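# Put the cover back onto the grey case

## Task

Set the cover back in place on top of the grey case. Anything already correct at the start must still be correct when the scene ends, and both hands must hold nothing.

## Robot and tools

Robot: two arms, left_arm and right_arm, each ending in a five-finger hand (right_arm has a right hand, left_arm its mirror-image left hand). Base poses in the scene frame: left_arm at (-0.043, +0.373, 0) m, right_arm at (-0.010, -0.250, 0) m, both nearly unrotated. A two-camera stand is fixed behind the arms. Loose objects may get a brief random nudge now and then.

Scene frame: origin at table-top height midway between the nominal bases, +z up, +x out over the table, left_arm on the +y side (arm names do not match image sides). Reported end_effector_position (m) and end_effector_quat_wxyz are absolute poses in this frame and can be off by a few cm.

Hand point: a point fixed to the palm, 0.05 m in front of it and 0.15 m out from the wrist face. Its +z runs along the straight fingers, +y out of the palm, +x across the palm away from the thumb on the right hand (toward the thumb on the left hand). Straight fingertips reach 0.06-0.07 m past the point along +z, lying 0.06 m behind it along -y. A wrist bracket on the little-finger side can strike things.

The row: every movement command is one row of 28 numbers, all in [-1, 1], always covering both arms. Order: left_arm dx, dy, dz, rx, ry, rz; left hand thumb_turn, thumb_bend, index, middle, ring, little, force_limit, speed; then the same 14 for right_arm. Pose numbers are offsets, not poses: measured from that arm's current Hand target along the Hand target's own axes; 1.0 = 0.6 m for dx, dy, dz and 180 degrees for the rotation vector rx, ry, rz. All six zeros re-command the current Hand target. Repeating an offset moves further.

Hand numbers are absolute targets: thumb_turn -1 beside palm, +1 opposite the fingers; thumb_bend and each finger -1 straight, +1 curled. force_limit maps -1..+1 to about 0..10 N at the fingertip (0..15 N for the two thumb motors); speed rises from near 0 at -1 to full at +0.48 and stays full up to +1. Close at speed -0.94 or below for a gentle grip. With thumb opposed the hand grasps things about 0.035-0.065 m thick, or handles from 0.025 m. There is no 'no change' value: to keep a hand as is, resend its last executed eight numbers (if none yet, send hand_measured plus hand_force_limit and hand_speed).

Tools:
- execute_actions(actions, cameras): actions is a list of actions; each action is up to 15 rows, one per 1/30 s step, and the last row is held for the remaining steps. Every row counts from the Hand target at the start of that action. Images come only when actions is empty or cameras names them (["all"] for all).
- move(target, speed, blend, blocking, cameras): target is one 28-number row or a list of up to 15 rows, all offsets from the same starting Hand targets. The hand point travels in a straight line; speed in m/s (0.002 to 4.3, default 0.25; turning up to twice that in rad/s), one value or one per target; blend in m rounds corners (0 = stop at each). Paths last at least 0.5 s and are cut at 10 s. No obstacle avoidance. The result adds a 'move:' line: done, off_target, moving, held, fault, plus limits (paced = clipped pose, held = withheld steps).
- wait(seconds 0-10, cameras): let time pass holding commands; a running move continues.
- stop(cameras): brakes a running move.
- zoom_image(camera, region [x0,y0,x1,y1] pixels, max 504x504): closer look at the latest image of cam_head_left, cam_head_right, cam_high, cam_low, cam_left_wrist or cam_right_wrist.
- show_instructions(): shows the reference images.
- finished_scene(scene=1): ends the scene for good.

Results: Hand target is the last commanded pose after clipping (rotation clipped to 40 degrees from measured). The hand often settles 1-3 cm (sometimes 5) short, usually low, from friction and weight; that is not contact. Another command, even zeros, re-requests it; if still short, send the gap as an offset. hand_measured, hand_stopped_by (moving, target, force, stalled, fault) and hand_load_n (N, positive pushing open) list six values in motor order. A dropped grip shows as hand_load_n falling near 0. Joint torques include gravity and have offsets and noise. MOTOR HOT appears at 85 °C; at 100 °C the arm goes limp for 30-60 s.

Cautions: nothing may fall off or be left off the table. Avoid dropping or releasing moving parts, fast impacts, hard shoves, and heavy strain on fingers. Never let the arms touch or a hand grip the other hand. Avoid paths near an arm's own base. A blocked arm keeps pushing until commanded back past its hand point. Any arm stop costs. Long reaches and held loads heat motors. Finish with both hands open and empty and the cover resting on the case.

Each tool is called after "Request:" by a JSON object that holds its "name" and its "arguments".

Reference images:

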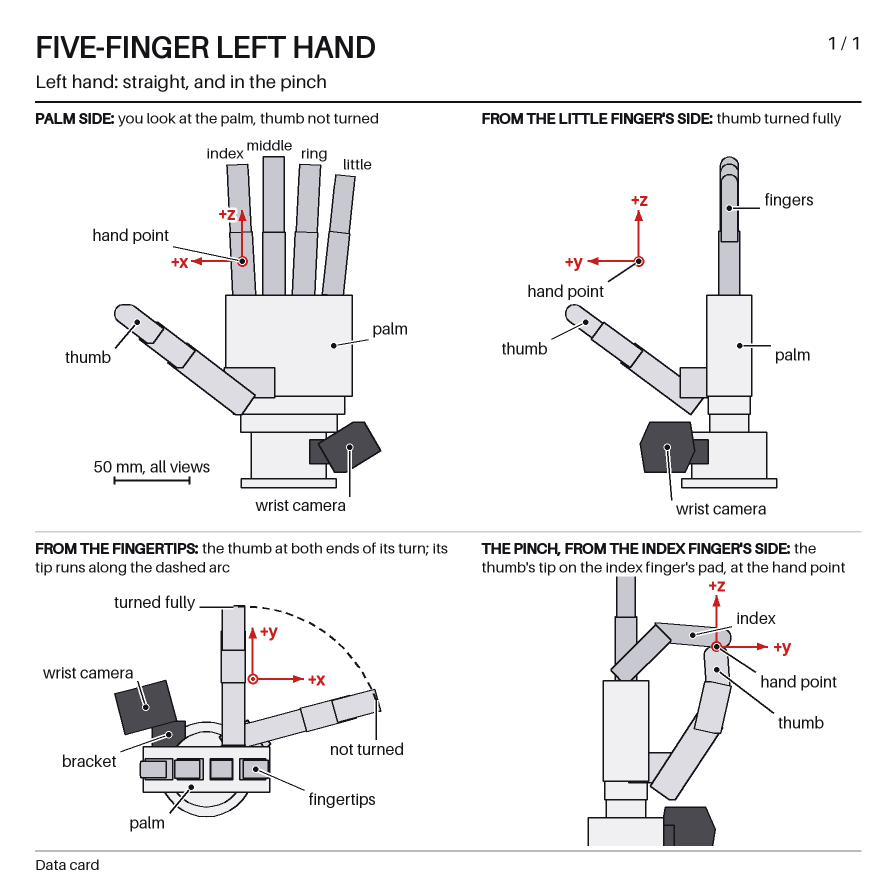

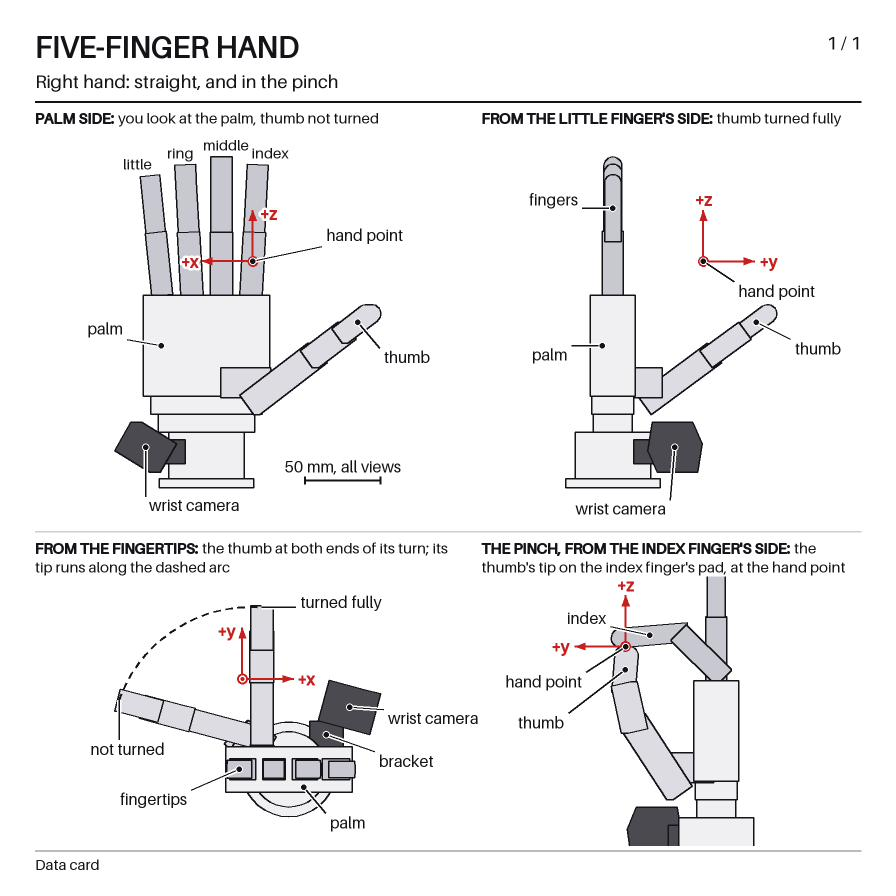

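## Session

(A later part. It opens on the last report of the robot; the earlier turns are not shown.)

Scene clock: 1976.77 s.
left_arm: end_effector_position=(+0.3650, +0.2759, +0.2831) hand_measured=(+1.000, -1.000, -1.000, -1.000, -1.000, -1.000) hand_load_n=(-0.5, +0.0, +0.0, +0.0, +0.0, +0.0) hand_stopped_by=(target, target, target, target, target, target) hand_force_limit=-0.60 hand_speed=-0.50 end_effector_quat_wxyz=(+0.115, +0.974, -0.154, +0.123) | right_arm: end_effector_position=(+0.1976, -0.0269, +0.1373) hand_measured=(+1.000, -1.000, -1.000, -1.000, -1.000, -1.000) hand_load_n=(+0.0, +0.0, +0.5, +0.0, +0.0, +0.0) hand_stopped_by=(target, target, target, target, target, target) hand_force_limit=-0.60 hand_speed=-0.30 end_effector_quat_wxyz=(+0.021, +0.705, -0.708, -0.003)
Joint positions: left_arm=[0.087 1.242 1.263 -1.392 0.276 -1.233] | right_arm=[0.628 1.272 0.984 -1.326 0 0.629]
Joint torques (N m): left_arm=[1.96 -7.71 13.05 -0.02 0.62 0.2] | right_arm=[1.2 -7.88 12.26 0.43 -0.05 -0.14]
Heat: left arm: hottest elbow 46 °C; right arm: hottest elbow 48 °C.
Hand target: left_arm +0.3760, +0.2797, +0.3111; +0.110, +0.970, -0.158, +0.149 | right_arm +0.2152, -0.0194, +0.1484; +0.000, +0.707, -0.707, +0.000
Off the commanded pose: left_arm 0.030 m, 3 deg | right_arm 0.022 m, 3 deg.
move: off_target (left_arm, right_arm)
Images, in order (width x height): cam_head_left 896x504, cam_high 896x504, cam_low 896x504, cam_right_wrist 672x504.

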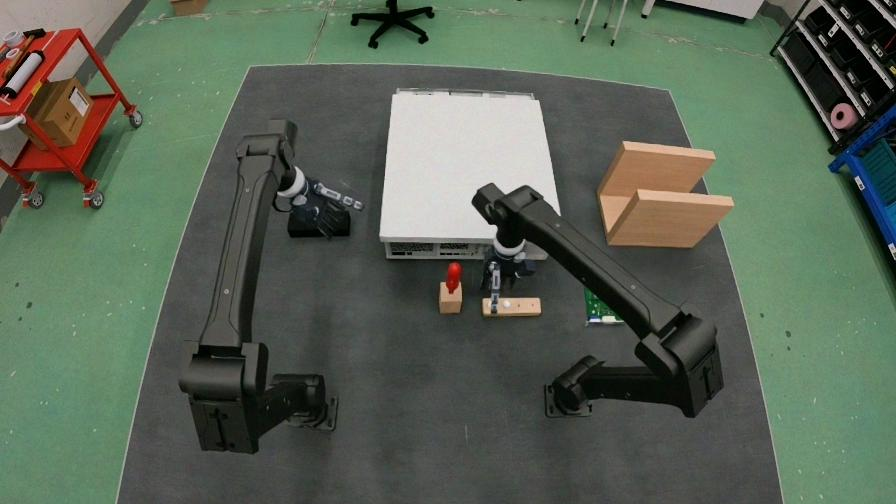

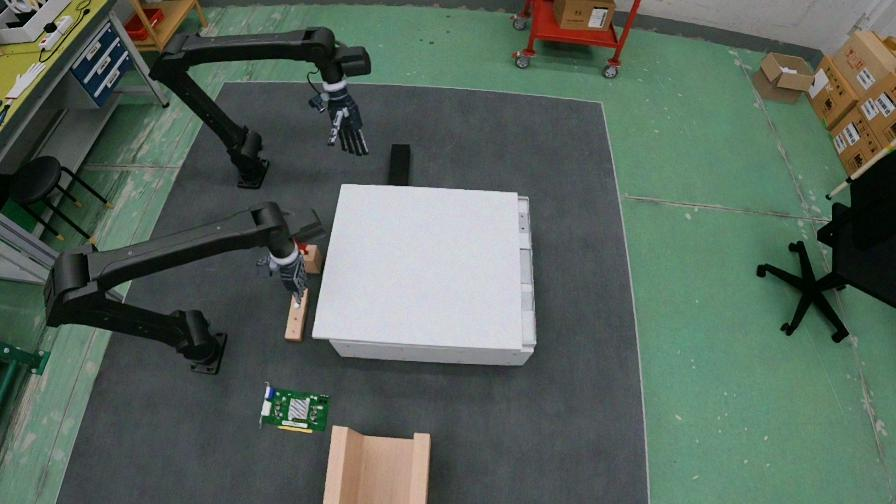

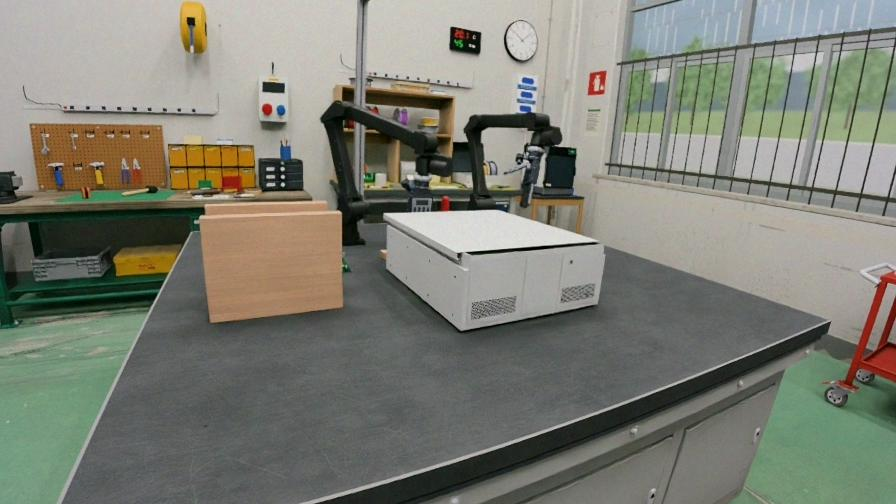

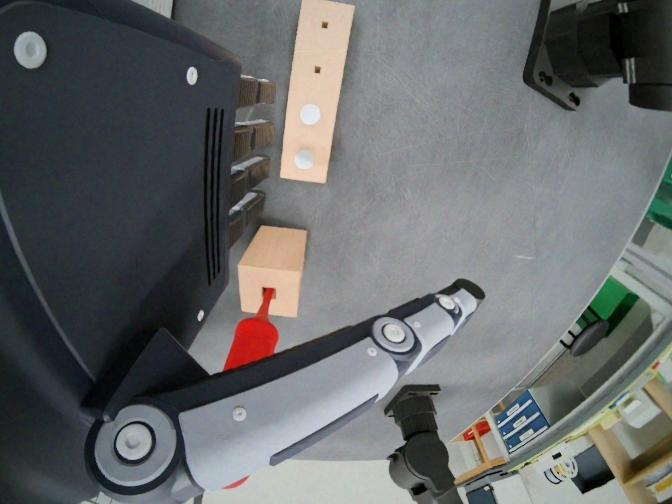

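Request:
{"name": "move", "arguments": {"target": [0,0,0,0,0,0,1,-1,-1,-1,-1,-1,-0.6,-0.5,0,-0.067,-0.01,0,0,0,1,-1,-1,-1,-1,-1,-0.6,-0.3], "speed": 0.05, "cameras": ["cam_head_left", "cam_low", "cam_high", "cam_right_wrist"]}}

Request:
{"name": "zoom_image", "arguments": {"camera": "cam_head_left", "region": [370, 200, 590, 340]}}

Request:
{"name": "zoom_image", "arguments": {"camera": "cam_high", "region": [220, 180, 400, 360]}}

Scene clock: 1985.07 s.
left_arm: end_effector_position=(+0.3650, +0.2759, +0.2831) hand_measured=(+1.000, -1.000, -1.000, -1.000, -1.000, -1.000) hand_load_n=(+0.0, +0.0, +0.0, +0.0, +0.0, +0.0) hand_stopped_by=(target, target, target, target, target, target) hand_force_limit=-0.60 hand_speed=-0.50 end_effector_quat_wxyz=(+0.115, +0.974, -0.154, +0.123) | right_arm: end_effector_position=(+0.2337, -0.0276, +0.1390) hand_measured=(+1.000, -1.000, -1.000, -1.000, -1.000, -1.000) hand_load_n=(+0.0, +0.0, +0.0, +0.0, +0.0, +0.0) hand_stopped_by=(target, target, target, target, target, target) hand_force_limit=-0.60 hand_speed=-0.30 end_effector_quat_wxyz=(+0.023, +0.706, -0.708, -0.005)
Joint positions: left_arm=[0.087 1.242 1.263 -1.392 0.276 -1.233] | right_arm=[0.568 1.352 1.061 -1.326 0 0.568]
Joint torques (N m): left_arm=[1.9 -7.47 13.01 0.03 0.63 0.2] | right_arm=[1.03 -8.12 13.7 0.32 -0.02 -0.15]
Heat: left arm: hottest elbow 46 °C; right arm: hottest elbow 48 °C.
Hand target: left_arm +0.3760, +0.2797, +0.3111; +0.110, +0.970, -0.158, +0.149 | right_arm +0.2553, -0.0195, +0.1543; +0.000, +0.707, -0.707, +0.000
Off the commanded pose: left_arm 0.030 m, 3 deg | right_arm 0.028 m, 3 deg.
move: off_target (left_arm, right_arm)
Images, in order (width x height): cam_head_left 896x504, cam_high 896x504, cam_low 896x504, cam_right_wrist 672x504.

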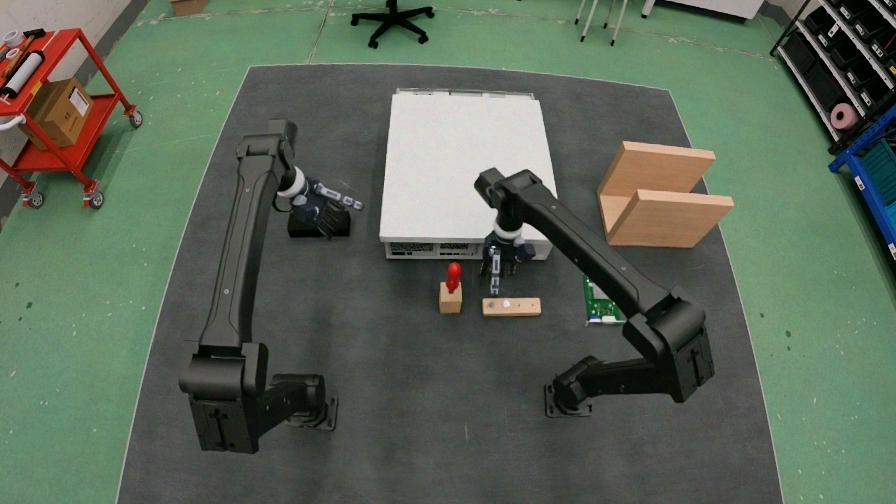

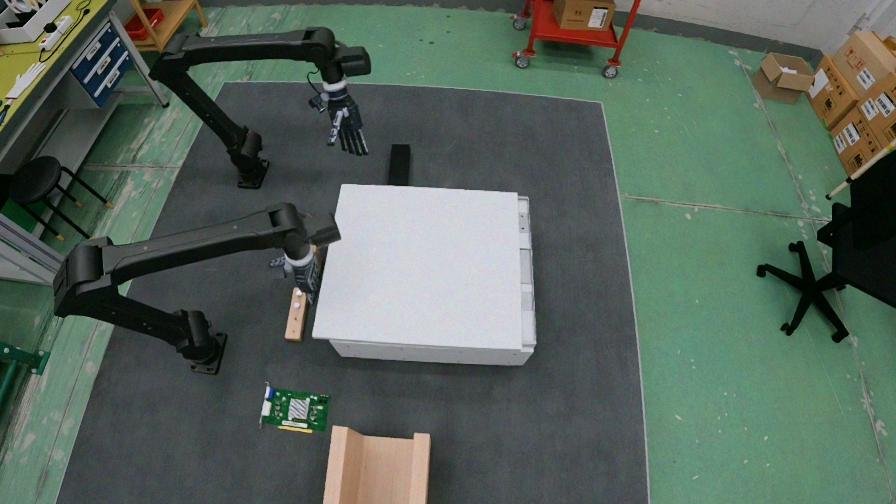

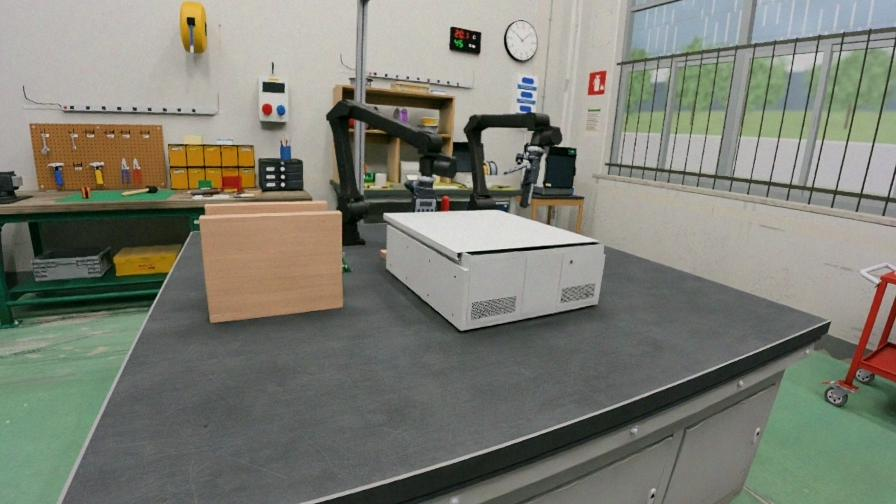

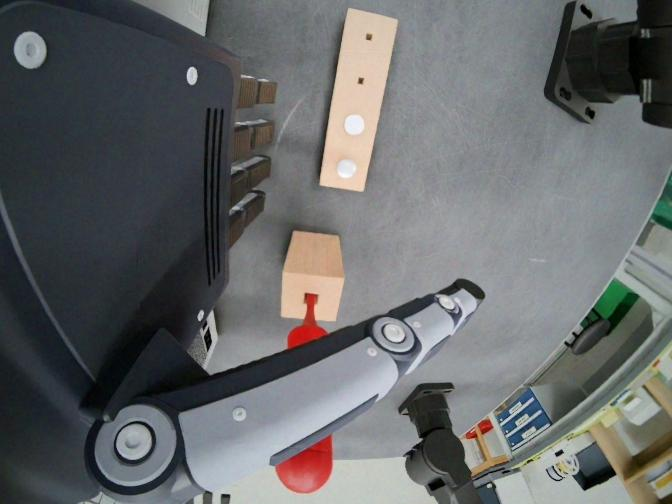

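Scaled by 2.291.

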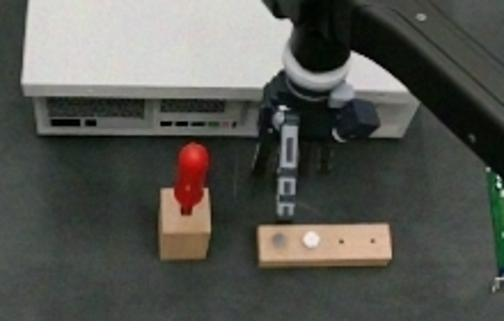

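Scaled by 2.800.

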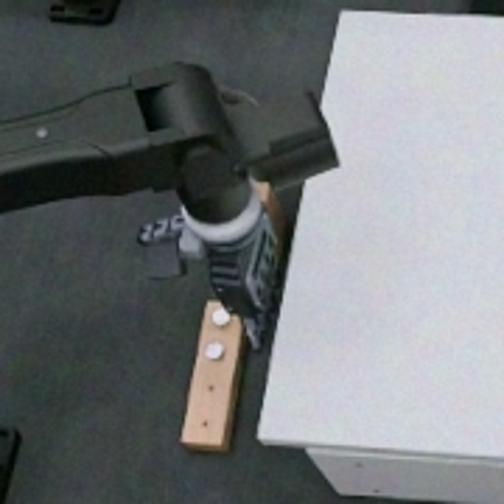

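Request:
{"name": "move", "arguments": {"target": [0,0,0,0,0,0,1,-1,-1,-1,-1,-1,-0.6,-0.5,0,-0.05,0,0,0,0,1,-1,-1,-1,-1,-1,-0.6,-0.3], "speed": 0.05, "cameras": ["cam_head_left", "cam_low", "cam_high", "cam_right_wrist"]}}

Request:
{"name": "zoom_image", "arguments": {"camera": "cam_head_left", "region": [370, 200, 590, 340]}}

Request:
{"name": "zoom_image", "arguments": {"camera": "cam_high", "region": [270, 170, 560, 380]}}

Request:
{"name": "zoom_image", "arguments": {"camera": "cam_low", "region": [370, 190, 620, 340]}}

Scene clock: 1991.87 s.
left_arm: end_effector_position=(+0.3650, +0.2759, +0.2831) hand_measured=(+1.000, -1.000, -1.000, -1.000, -1.000, -1.000) hand_load_n=(+0.0, +0.0, +0.0, +0.0, +0.0, +0.0) hand_stopped_by=(target, target, target, target, target, target) hand_force_limit=-0.60 hand_speed=-0.50 end_effector_quat_wxyz=(+0.115, +0.974, -0.154, +0.123) | right_arm: end_effector_position=(+0.2559, -0.0284, +0.1390) hand_measured=(+1.000, -1.000, -1.000, -1.000, -1.000, -1.000) hand_load_n=(+0.0, +0.0, +0.0, +0.0, +0.0, +0.0) hand_stopped_by=(target, target, target, target, target, target) hand_force_limit=-0.60 hand_speed=-0.30 end_effector_quat_wxyz=(+0.027, +0.712, -0.701, -0.008)
Joint positions: left_arm=[0.087 1.242 1.263 -1.392 0.276 -1.233] | right_arm=[0.536 1.41 1.117 -1.333 -0.001 0.517]
Joint torques (N m): left_arm=[1.79 -7.59 13.08 0.01 0.62 0.21] | right_arm=[-0.44 -8.53 14.97 0.09 -0.02 0.05]
Heat: left arm: hottest elbow 46 °C; right arm: hottest elbow 50 °C.
Hand target: left_arm +0.3760, +0.2797, +0.3111; +0.110, +0.970, -0.158, +0.149 | right_arm +0.2852, -0.0195, +0.1543; +0.000, +0.707, -0.707, +0.000
Off the commanded pose: left_arm 0.030 m, 3 deg | right_arm 0.034 m, 3 deg.
move: off_target (left_arm, right_arm)
Images, in order (width x height): cam_head_left 896x504, cam_high 896x504, cam_low 896x504, cam_right_wrist 672x504.

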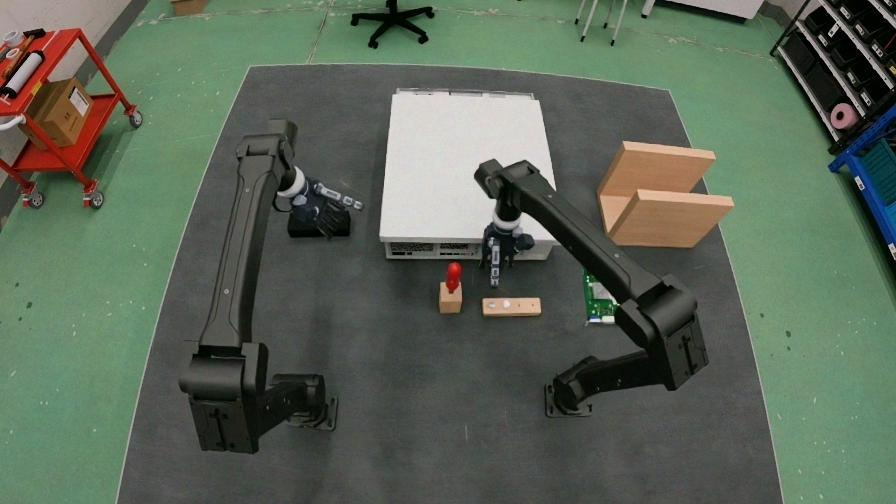

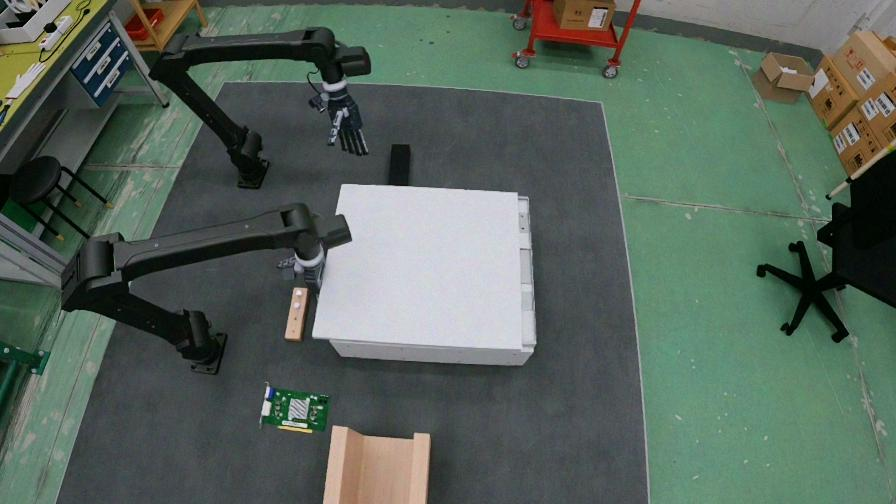

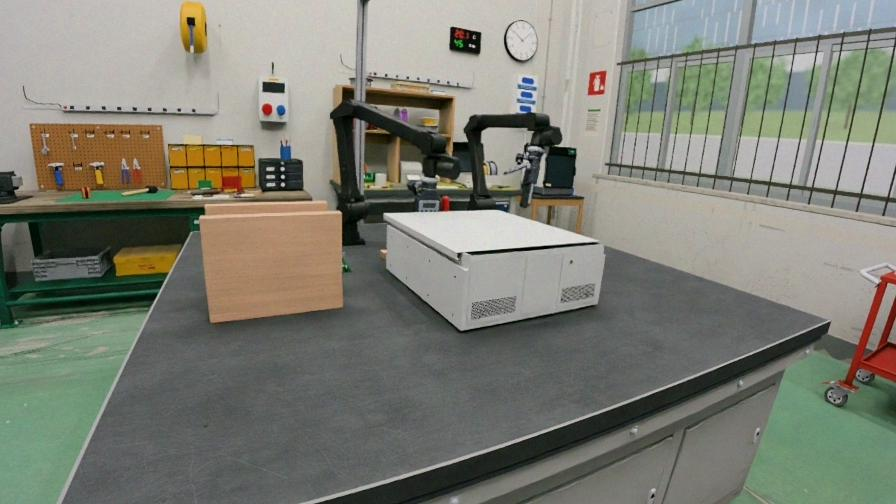

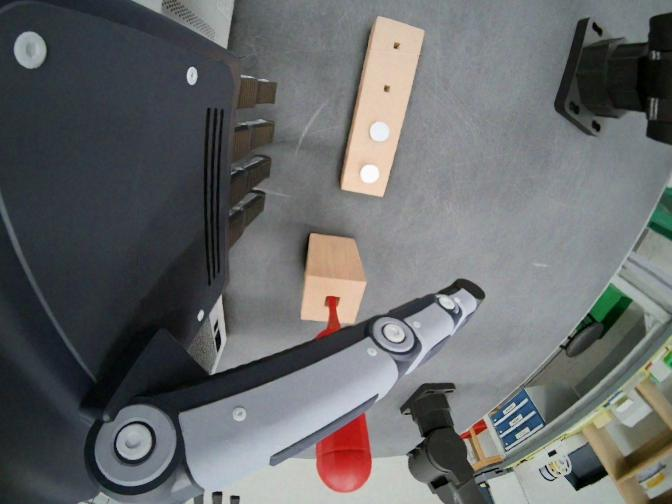

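Scaled by 2.291.

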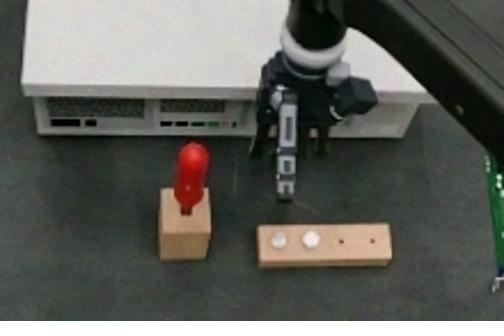

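Scaled by 1.738.

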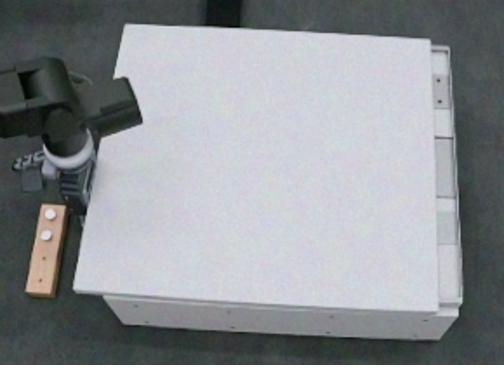

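Scaled by 2.016.

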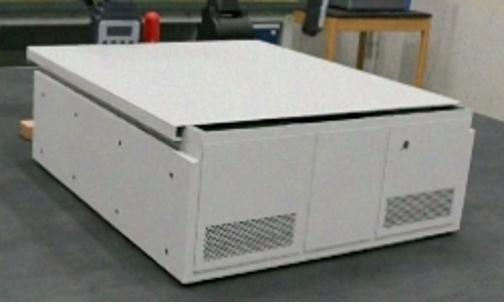

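Request:
{"name": "move", "arguments": {"target": [0,0,0,0,0,0,1,-1,-1,-1,-1,-1,-0.6,-0.5,0,-0.04,0,0,0,0,1,-1,-1,-1,-1,-1,-0.6,-0.3], "speed": 0.05, "cameras": ["cam_head_left", "cam_low", "cam_high", "cam_right_wrist"]}}

Request:
{"name": "zoom_image", "arguments": {"camera": "cam_head_left", "region": [370, 200, 590, 340]}}

Request:
{"name": "zoom_image", "arguments": {"camera": "cam_high", "region": [270, 170, 560, 380]}}

Request:
{"name": "zoom_image", "arguments": {"camera": "cam_low", "region": [370, 190, 620, 340]}}

Scene clock: 2001.47 s.
left_arm: end_effector_position=(+0.3650, +0.2759, +0.2831) hand_measured=(+1.000, -1.000, -1.000, -1.000, -1.000, -1.000) hand_load_n=(+0.0, +0.0, +0.0, +0.0, +0.0, +0.0) hand_stopped_by=(target, target, target, target, target, target) hand_force_limit=-0.60 hand_speed=-0.50 end_effector_quat_wxyz=(+0.115, +0.974, -0.154, +0.123) | right_arm: end_effector_position=(+0.2766, -0.0276, +0.1398) hand_measured=(+1.000, -1.000, -1.000, -1.000, -1.000, -1.000) hand_load_n=(+0.0, -0.5, +0.0, +0.0, -0.5, +0.0) hand_stopped_by=(target, target, target, target, target, target) hand_force_limit=-0.60 hand_speed=-0.30 end_effector_quat_wxyz=(+0.029, +0.714, -0.700, -0.011)
Joint positions: left_arm=[0.087 1.242 1.263 -1.392 0.276 -1.233] | right_arm=[0.51 1.461 1.171 -1.341 -0.004 0.487]
Joint torques (N m): left_arm=[1.79 -7.77 13.07 0.08 0.62 0.18] | right_arm=[-0.79 -9.52 15.21 0.47 0.11 0.05]
Heat: left arm: hottest elbow 47 °C; right arm: hottest elbow 53 °C.
Hand target: left_arm +0.3760, +0.2797, +0.3111; +0.110, +0.970, -0.158, +0.149 | right_arm +0.3093, -0.0195, +0.1545; +0.000, +0.707, -0.707, +0.000
Off the commanded pose: left_arm 0.030 m, 3 deg | right_arm 0.037 m, 4 deg.
move: off_target (left_arm, right_arm)
Images, in order (width x height): cam_head_left 896x504, cam_high 896x504, cam_low 896x504, cam_right_wrist 672x504.

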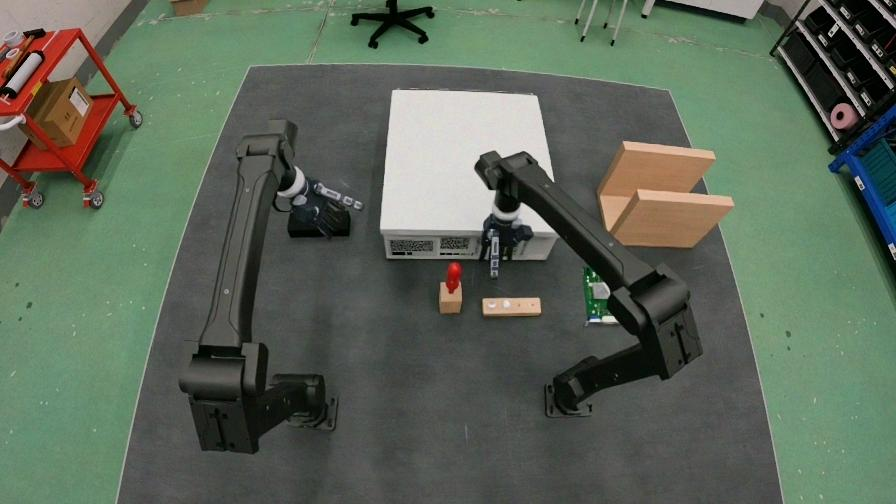

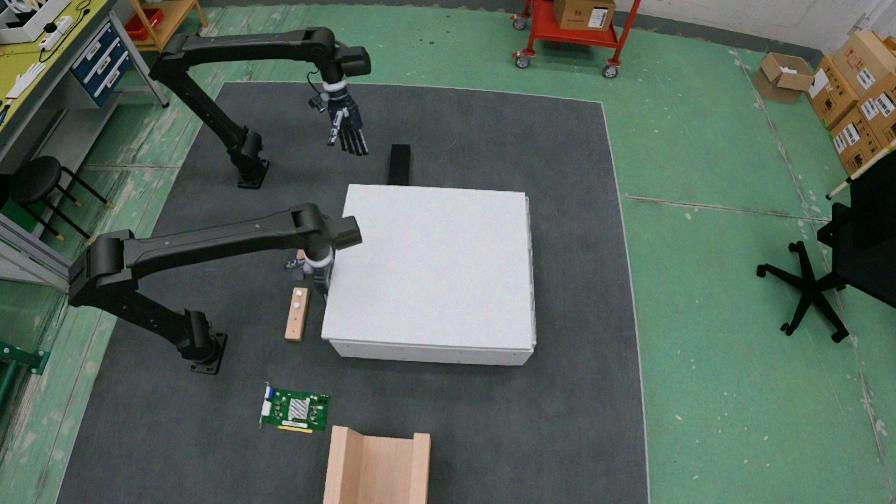

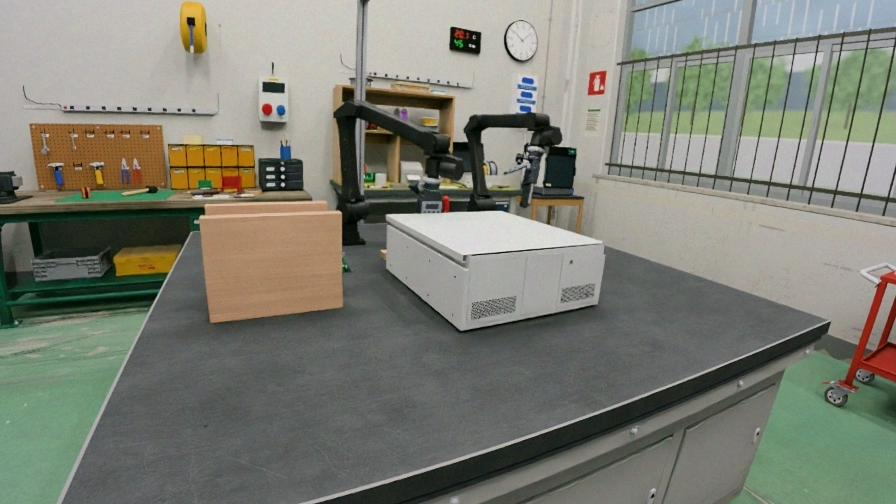

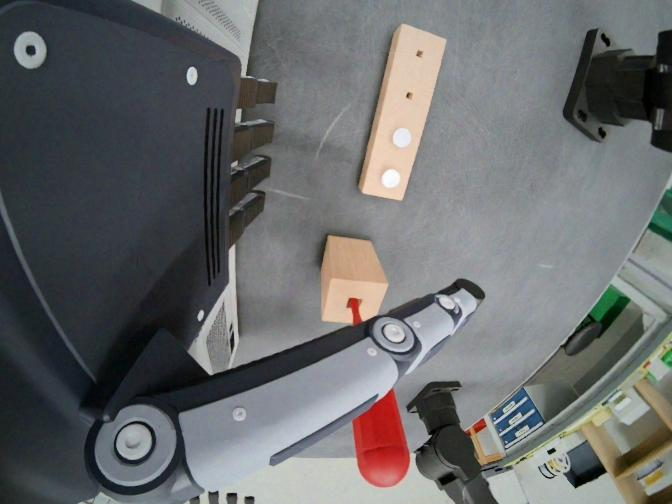

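Scaled by 2.291.

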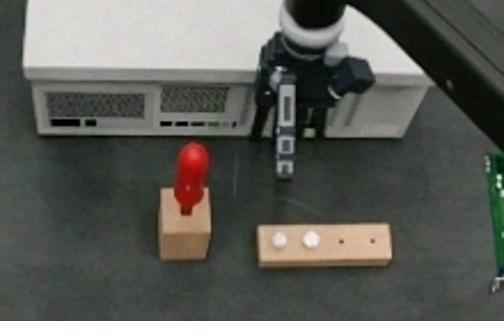

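Scaled by 1.738.

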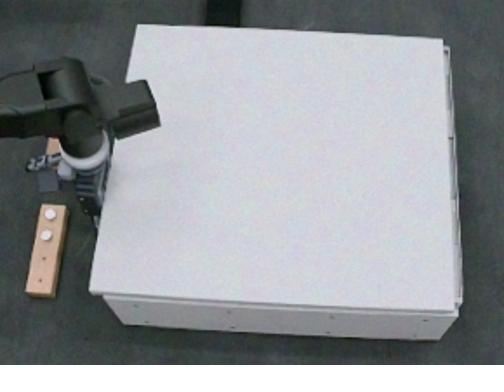

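Scaled by 2.016.

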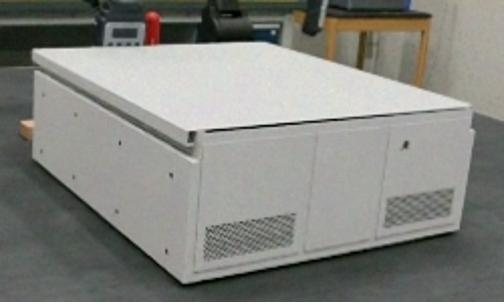

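Request:
{"name": "move", "arguments": {"target": [0,0,0,0,0,0,1,-1,-1,-1,-1,-1,-0.6,-0.5,0,-0.02,0,0,0,0,1,-1,-1,-1,-1,-1,-0.6,-0.3], "speed": 0.04, "cameras": ["cam_head_left", "cam_low", "cam_high", "cam_right_wrist"]}}

Request:
{"name": "zoom_image", "arguments": {"camera": "cam_head_left", "region": [370, 200, 590, 340]}}

Request:
{"name": "zoom_image", "arguments": {"camera": "cam_high", "region": [270, 170, 560, 380]}}

Request:
{"name": "zoom_image", "arguments": {"camera": "cam_low", "region": [370, 190, 620, 340]}}

Scene clock: 2010.10 s.
left_arm: end_effector_position=(+0.3650, +0.2759, +0.2831) hand_measured=(+1.000, -1.000, -1.000, -1.000, -1.000, -1.000) hand_load_n=(+0.0, -0.5, +0.0, +0.0, -0.5, +0.0) hand_stopped_by=(target, target, target, target, target, target) hand_force_limit=-0.60 hand_speed=-0.50 end_effector_quat_wxyz=(+0.115, +0.974, -0.154, +0.123) | right_arm: end_effector_position=(+0.2874, -0.0273, +0.1400) hand_measured=(+1.000, -1.000, -1.000, -1.000, -1.000, -1.000) hand_load_n=(+0.0, +0.0, +0.0, +0.0, +0.0, +0.0) hand_stopped_by=(target, target, target, target, target, target) hand_force_limit=-0.60 hand_speed=-0.30 end_effector_quat_wxyz=(+0.030, +0.714, -0.699, -0.011)
Joint positions: left_arm=[0.087 1.242 1.263 -1.392 0.276 -1.233] | right_arm=[0.498 1.488 1.2 -1.346 -0.004 0.473]
Joint torques (N m): left_arm=[1.9 -7.65 13.04 0.02 0.62 0.19] | right_arm=[-1.2 -9.41 15.08 0.59 0.11 0.09]
Heat: left arm: hottest elbow 47 °C; right arm: hottest elbow 54 °C.
Hand target: left_arm +0.3760, +0.2797, +0.3111; +0.110, +0.970, -0.158, +0.149 | right_arm +0.3213, -0.0194, +0.1544; +0.000, +0.707, -0.707, +0.000
Off the commanded pose: left_arm 0.030 m, 3 deg | right_arm 0.038 m, 4 deg.
move: off_target (left_arm, right_arm)
Images, in order (width x height): cam_head_left 896x504, cam_high 896x504, cam_low 896x504, cam_right_wrist 672x504.

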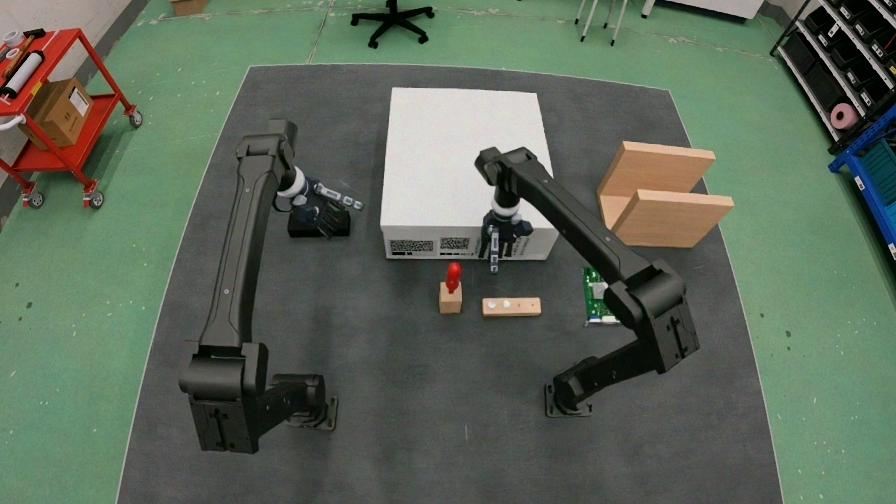

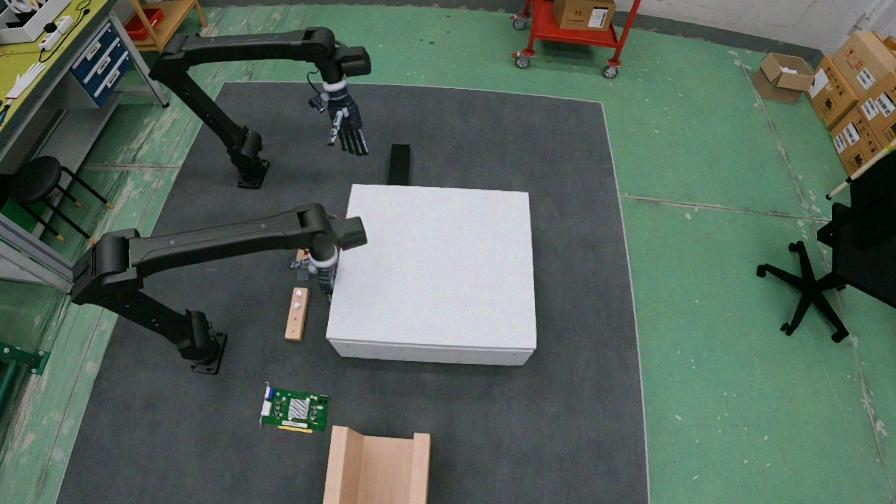

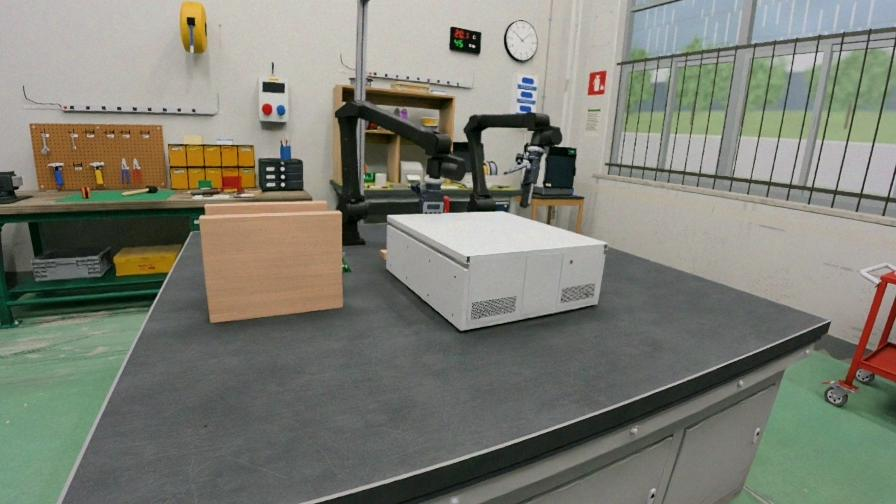

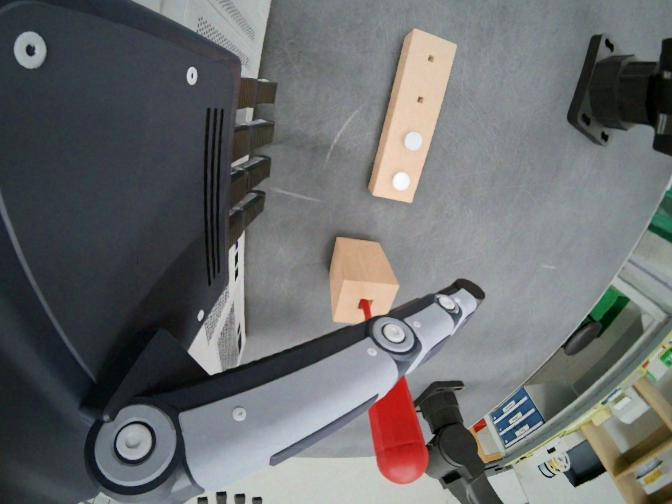

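Scaled by 2.291.

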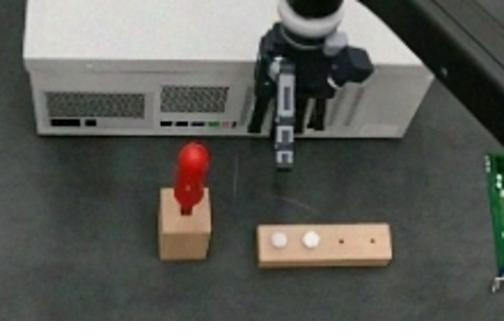

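Scaled by 1.738.

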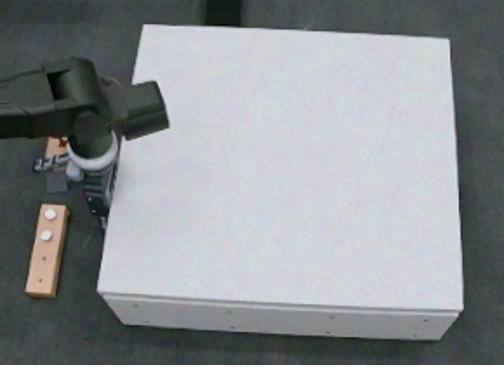

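Scaled by 2.016.

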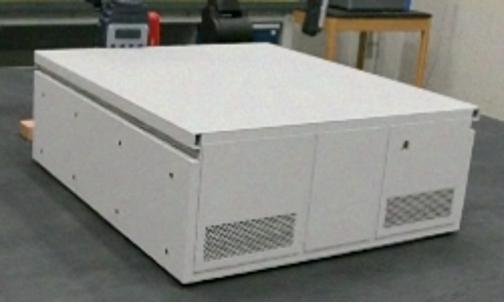

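Request:
{"name": "zoom_image", "arguments": {"camera": "cam_low", "region": [380, 200, 500, 290]}}

Request:
{"name": "zoom_image", "arguments": {"camera": "cam_low", "region": [500, 200, 620, 290]}}

Request:
{"name": "zoom_image", "arguments": {"camera": "cam_high", "region": [440, 180, 560, 380]}}

Request:
{"name": "zoom_image", "arguments": {"camera": "cam_head_left", "region": [370, 70, 490, 270]}}

Request:
{"name": "zoom_image", "arguments": {"camera": "cam_high", "region": [310, 300, 430, 380]}}

Scaled by 4.200.

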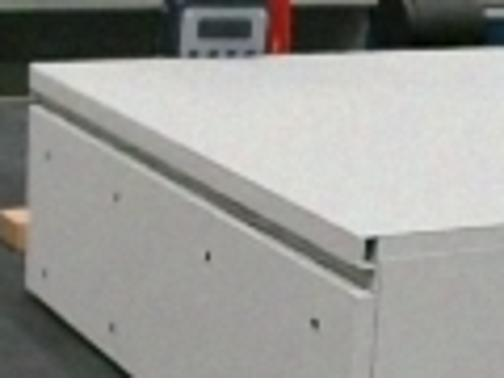

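Scaled by 4.200.

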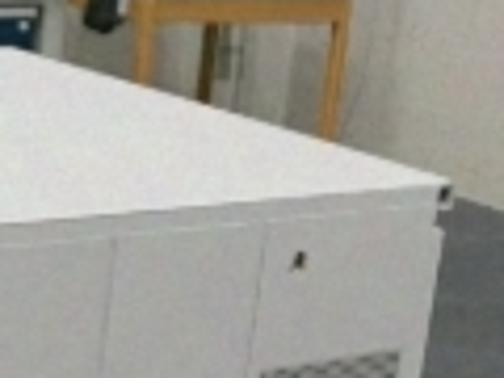

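Scaled by 2.520.

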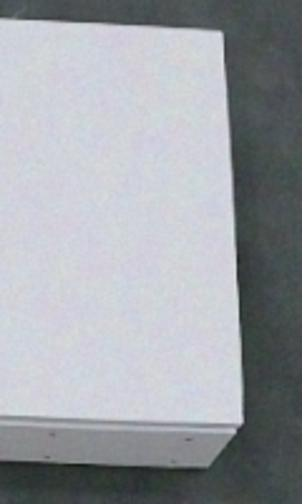

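Scaled by 2.520.

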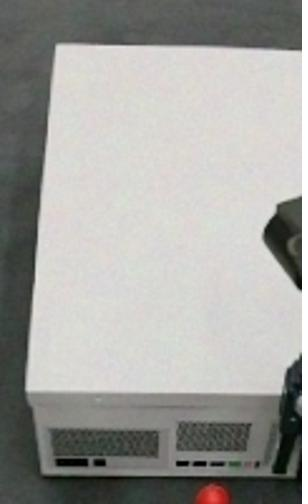

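Scaled by 4.200.

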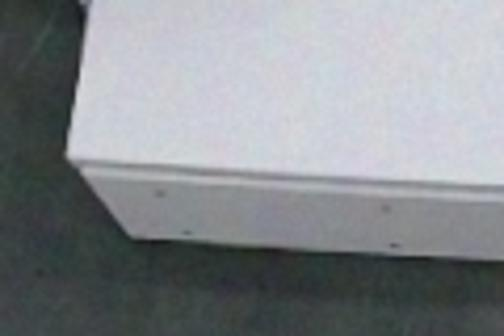

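Request:
{"name": "zoom_image", "arguments": {"camera": "cam_low", "region": [440, 240, 500, 285]}}

Request:
{"name": "zoom_image", "arguments": {"camera": "cam_low", "region": [570, 225, 630, 270]}}

Request:
{"name": "zoom_image", "arguments": {"camera": "cam_low", "region": [380, 205, 440, 250]}}

Request:
{"name": "zoom_image", "arguments": {"camera": "cam_head_left", "region": [370, 210, 450, 270]}}

Request:
{"name": "zoom_image", "arguments": {"camera": "cam_high", "region": [500, 330, 560, 375]}}

Request:
{"name": "zoom_image", "arguments": {"camera": "cam_right_wrist", "region": [180, 0, 280, 75]}}

Scaled by 8.400.

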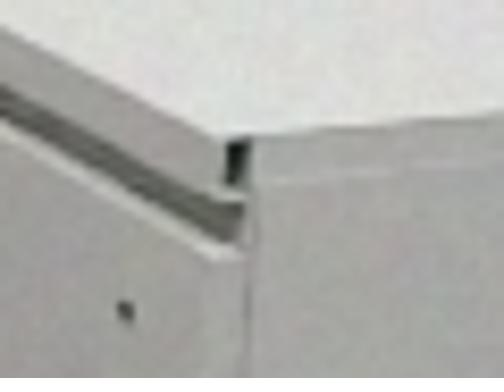

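Scaled by 8.400.

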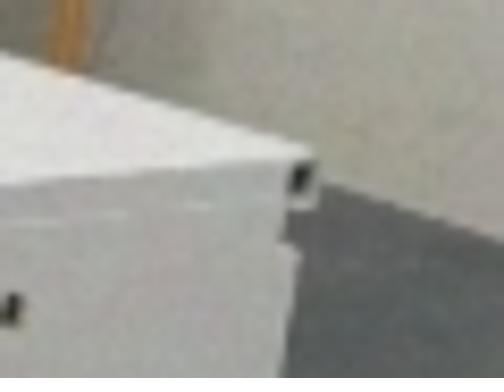

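Scaled by 8.400.

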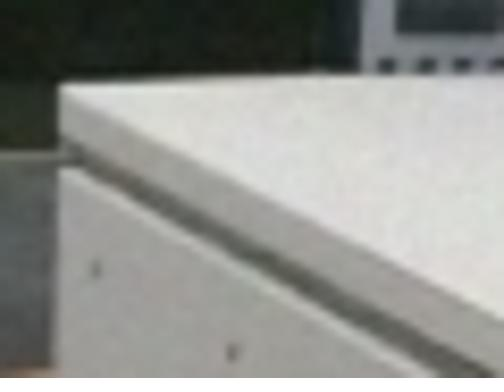

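Scaled by 6.300.

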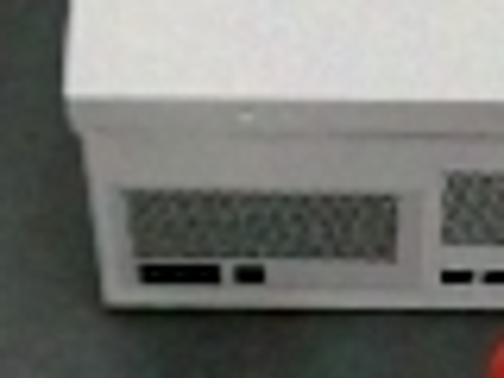

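Scaled by 8.400.

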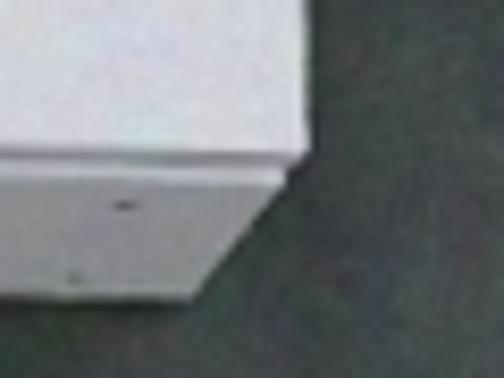

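Scaled by 5.040 from the camera's 672x504 image, which has a finer 960x720 frame.

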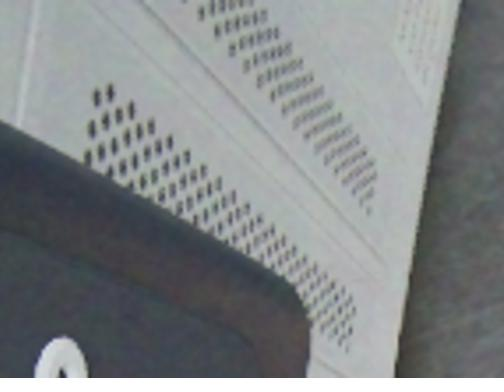

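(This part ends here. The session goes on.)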